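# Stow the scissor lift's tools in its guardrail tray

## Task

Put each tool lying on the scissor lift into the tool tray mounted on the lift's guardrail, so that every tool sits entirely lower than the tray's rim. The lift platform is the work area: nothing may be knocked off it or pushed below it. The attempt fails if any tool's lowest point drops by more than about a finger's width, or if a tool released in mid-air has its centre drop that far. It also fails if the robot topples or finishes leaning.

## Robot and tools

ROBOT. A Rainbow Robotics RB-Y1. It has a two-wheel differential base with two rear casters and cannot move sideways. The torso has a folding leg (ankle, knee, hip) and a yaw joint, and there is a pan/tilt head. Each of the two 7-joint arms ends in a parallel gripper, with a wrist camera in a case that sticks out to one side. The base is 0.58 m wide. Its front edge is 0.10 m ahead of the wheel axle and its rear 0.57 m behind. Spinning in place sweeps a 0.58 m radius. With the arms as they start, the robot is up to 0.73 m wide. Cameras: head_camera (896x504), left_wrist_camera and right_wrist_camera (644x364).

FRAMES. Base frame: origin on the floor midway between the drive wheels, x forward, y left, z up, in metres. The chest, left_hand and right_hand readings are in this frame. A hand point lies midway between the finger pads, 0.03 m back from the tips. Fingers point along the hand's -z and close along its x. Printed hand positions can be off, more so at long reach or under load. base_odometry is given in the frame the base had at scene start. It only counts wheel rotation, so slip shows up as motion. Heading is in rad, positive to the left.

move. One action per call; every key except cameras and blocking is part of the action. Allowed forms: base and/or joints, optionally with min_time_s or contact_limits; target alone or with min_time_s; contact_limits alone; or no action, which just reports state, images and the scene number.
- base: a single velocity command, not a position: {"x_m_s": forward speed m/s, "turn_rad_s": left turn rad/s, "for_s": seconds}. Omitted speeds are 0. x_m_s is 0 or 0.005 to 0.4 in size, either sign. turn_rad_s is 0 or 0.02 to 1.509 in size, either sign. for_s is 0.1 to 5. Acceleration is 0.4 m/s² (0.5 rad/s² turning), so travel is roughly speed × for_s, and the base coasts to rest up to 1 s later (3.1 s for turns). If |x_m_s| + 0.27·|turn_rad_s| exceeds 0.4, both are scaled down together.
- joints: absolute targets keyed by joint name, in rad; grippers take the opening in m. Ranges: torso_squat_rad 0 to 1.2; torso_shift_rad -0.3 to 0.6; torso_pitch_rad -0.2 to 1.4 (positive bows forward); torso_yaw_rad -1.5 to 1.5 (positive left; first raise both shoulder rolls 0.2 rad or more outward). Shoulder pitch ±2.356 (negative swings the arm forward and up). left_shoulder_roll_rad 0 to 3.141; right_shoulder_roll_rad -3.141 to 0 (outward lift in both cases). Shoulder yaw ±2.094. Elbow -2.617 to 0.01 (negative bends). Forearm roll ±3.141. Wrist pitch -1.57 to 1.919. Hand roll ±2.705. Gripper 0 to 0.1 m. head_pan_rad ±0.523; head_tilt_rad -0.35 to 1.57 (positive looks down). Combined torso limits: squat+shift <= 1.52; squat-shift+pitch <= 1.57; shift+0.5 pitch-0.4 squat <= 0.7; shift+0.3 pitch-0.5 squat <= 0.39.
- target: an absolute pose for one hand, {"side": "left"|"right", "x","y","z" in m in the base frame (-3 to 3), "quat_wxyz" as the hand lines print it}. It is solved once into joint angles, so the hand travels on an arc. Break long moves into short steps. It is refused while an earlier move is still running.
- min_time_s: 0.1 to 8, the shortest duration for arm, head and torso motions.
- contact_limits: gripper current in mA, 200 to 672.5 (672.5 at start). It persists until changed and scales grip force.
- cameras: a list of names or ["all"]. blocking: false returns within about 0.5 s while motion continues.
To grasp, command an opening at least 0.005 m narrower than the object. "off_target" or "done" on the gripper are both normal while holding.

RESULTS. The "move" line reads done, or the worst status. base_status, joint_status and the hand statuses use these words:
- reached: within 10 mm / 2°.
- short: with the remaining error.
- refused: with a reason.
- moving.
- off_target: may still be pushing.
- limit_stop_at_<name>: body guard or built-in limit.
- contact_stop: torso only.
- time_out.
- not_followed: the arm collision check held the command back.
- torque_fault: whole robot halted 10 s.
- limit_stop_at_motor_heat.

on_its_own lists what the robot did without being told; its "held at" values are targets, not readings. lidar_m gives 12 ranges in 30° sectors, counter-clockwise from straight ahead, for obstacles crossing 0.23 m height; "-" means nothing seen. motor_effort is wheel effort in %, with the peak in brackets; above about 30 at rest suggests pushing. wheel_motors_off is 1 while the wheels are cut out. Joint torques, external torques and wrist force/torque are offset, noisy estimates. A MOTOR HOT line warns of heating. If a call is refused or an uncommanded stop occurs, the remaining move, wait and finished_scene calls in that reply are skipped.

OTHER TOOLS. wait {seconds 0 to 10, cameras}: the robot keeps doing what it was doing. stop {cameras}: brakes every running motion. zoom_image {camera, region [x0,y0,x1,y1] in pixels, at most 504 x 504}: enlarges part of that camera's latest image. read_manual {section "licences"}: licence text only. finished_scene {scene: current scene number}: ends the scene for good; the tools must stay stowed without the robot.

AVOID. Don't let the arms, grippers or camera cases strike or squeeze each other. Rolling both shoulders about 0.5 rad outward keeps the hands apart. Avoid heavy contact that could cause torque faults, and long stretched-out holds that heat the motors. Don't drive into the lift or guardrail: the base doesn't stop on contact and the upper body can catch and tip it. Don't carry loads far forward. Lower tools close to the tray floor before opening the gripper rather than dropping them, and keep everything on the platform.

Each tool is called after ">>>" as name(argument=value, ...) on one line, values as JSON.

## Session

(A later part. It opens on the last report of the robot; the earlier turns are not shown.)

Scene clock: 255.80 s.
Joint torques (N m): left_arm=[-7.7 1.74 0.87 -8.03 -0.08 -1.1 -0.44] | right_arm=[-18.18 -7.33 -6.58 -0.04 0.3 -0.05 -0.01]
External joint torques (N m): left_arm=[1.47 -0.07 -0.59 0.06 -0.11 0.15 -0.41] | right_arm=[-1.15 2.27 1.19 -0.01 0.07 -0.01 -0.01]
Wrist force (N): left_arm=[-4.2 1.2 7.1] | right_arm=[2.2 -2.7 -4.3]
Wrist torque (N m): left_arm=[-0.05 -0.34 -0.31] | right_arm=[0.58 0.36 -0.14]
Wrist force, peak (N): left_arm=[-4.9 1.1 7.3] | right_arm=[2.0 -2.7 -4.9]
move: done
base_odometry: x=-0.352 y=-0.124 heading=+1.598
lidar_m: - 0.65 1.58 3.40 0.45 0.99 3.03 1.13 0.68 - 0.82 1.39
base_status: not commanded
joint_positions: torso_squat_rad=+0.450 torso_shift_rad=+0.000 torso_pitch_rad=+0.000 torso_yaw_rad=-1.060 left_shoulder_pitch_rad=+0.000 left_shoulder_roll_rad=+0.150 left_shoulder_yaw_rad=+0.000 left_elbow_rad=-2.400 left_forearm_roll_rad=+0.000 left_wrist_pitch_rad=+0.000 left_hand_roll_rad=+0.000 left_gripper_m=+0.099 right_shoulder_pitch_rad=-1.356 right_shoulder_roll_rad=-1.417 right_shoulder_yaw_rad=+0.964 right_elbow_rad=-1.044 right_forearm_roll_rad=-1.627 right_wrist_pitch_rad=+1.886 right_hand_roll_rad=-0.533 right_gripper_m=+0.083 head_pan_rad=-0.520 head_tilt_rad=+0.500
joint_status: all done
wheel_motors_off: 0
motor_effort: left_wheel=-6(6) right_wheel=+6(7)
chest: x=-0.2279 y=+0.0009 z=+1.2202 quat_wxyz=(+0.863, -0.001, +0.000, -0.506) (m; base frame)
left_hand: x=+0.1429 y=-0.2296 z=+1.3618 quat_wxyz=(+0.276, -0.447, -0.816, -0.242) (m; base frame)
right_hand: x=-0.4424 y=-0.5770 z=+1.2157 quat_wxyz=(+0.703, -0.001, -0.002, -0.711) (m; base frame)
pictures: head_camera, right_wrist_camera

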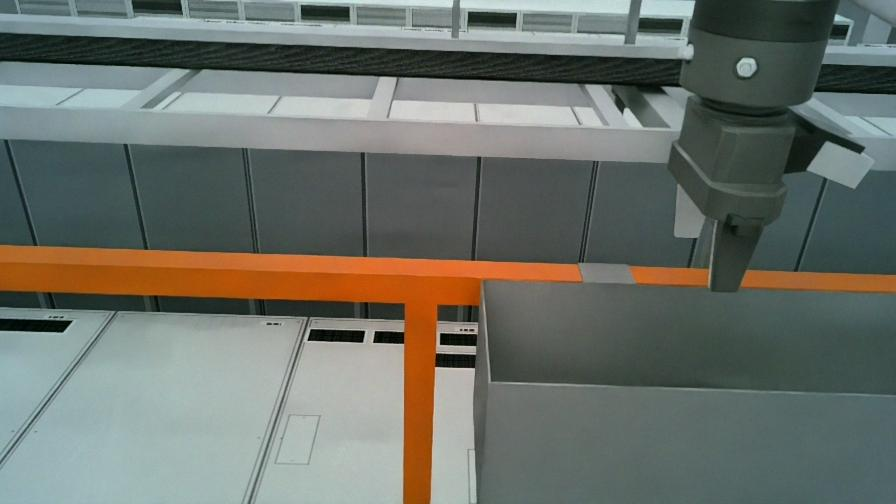

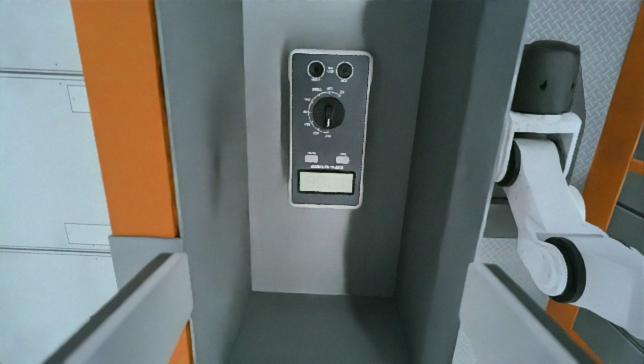

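>>> move(joints={"torso_squat_rad": 0.1, "torso_yaw_rad": -1.42, "head_tilt_rad": 0.75}, min_time_s=1.8, cameras=["head_camera", "right_wrist_camera"])

Scene clock: 261.13 s.
Joint torques (N m): left_arm=[-7.72 1.47 1.07 -7.92 -0.06 -1 -0.34] | right_arm=[-18.17 -7.51 -6.7 0.14 0 0.13 -0.12]
External joint torques (N m): left_arm=[1.45 -0.34 -0.4 0.17 -0.08 0.25 -0.31] | right_arm=[-1.13 2.08 1.06 0.17 -0.23 0.17 -0.12]
Wrist force (N): left_arm=[-4.6 1.5 6.5] | right_arm=[1.8 -2.8 -4.6]
Wrist torque (N m): left_arm=[-0.08 -0.35 -0.27] | right_arm=[0.60 0.32 -0.13]
Wrist force, peak (N): left_arm=[-4.6 1.5 7.5] | right_arm=[1.9 -3.0 -4.8]
move: done
base_odometry: x=-0.352 y=-0.124 heading=+1.598
lidar_m: - 0.65 1.58 3.40 0.44 0.99 3.04 1.11 0.69 - 0.83 1.38
base_status: not commanded
joint_positions: torso_squat_rad=+0.100 torso_shift_rad=+0.000 torso_pitch_rad=+0.000 torso_yaw_rad=-1.420 left_shoulder_pitch_rad=+0.000 left_shoulder_roll_rad=+0.150 left_shoulder_yaw_rad=+0.000 left_elbow_rad=-2.400 left_forearm_roll_rad=+0.000 left_wrist_pitch_rad=+0.000 left_hand_roll_rad=+0.000 left_gripper_m=+0.099 right_shoulder_pitch_rad=-1.356 right_shoulder_roll_rad=-1.417 right_shoulder_yaw_rad=+0.964 right_elbow_rad=-1.044 right_forearm_roll_rad=-1.627 right_wrist_pitch_rad=+1.886 right_hand_roll_rad=-0.533 right_gripper_m=+0.083 head_pan_rad=-0.520 head_tilt_rad=+0.750
joint_status: all done
wheel_motors_off: 0
motor_effort: left_wheel=-6(6) right_wheel=+4(7)
chest: x=-0.2280 y=+0.0009 z=+1.2864 quat_wxyz=(+0.758, +0.000, +0.000, -0.652) (m; base frame)
left_hand: x=+0.0378 y=-0.3454 z=+1.4282 quat_wxyz=(+0.228, -0.585, -0.723, -0.288) (m; base frame)
right_hand: x=-0.6322 y=-0.4643 z=+1.2817 quat_wxyz=(+0.564, -0.001, -0.002, -0.826) (m; base frame)
pictures: head_camera, right_wrist_camera

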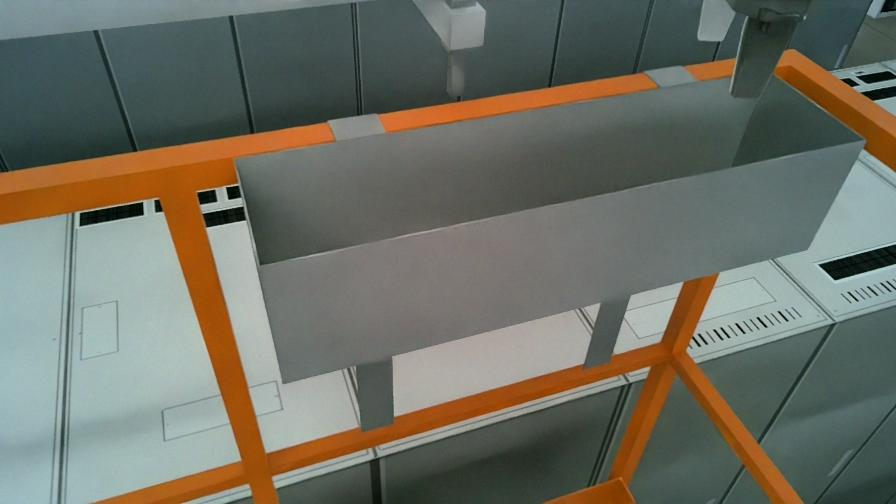

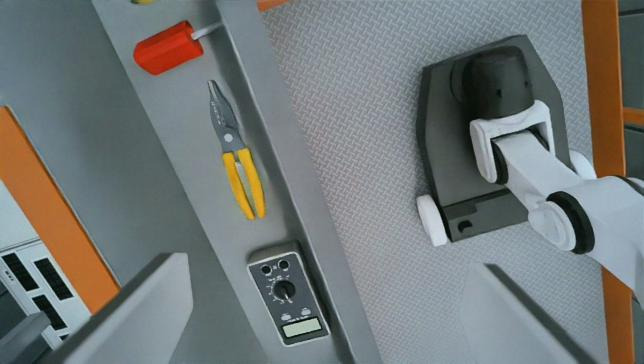

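>>> finished_scene(scene=2)

The scene is finished: the task was done.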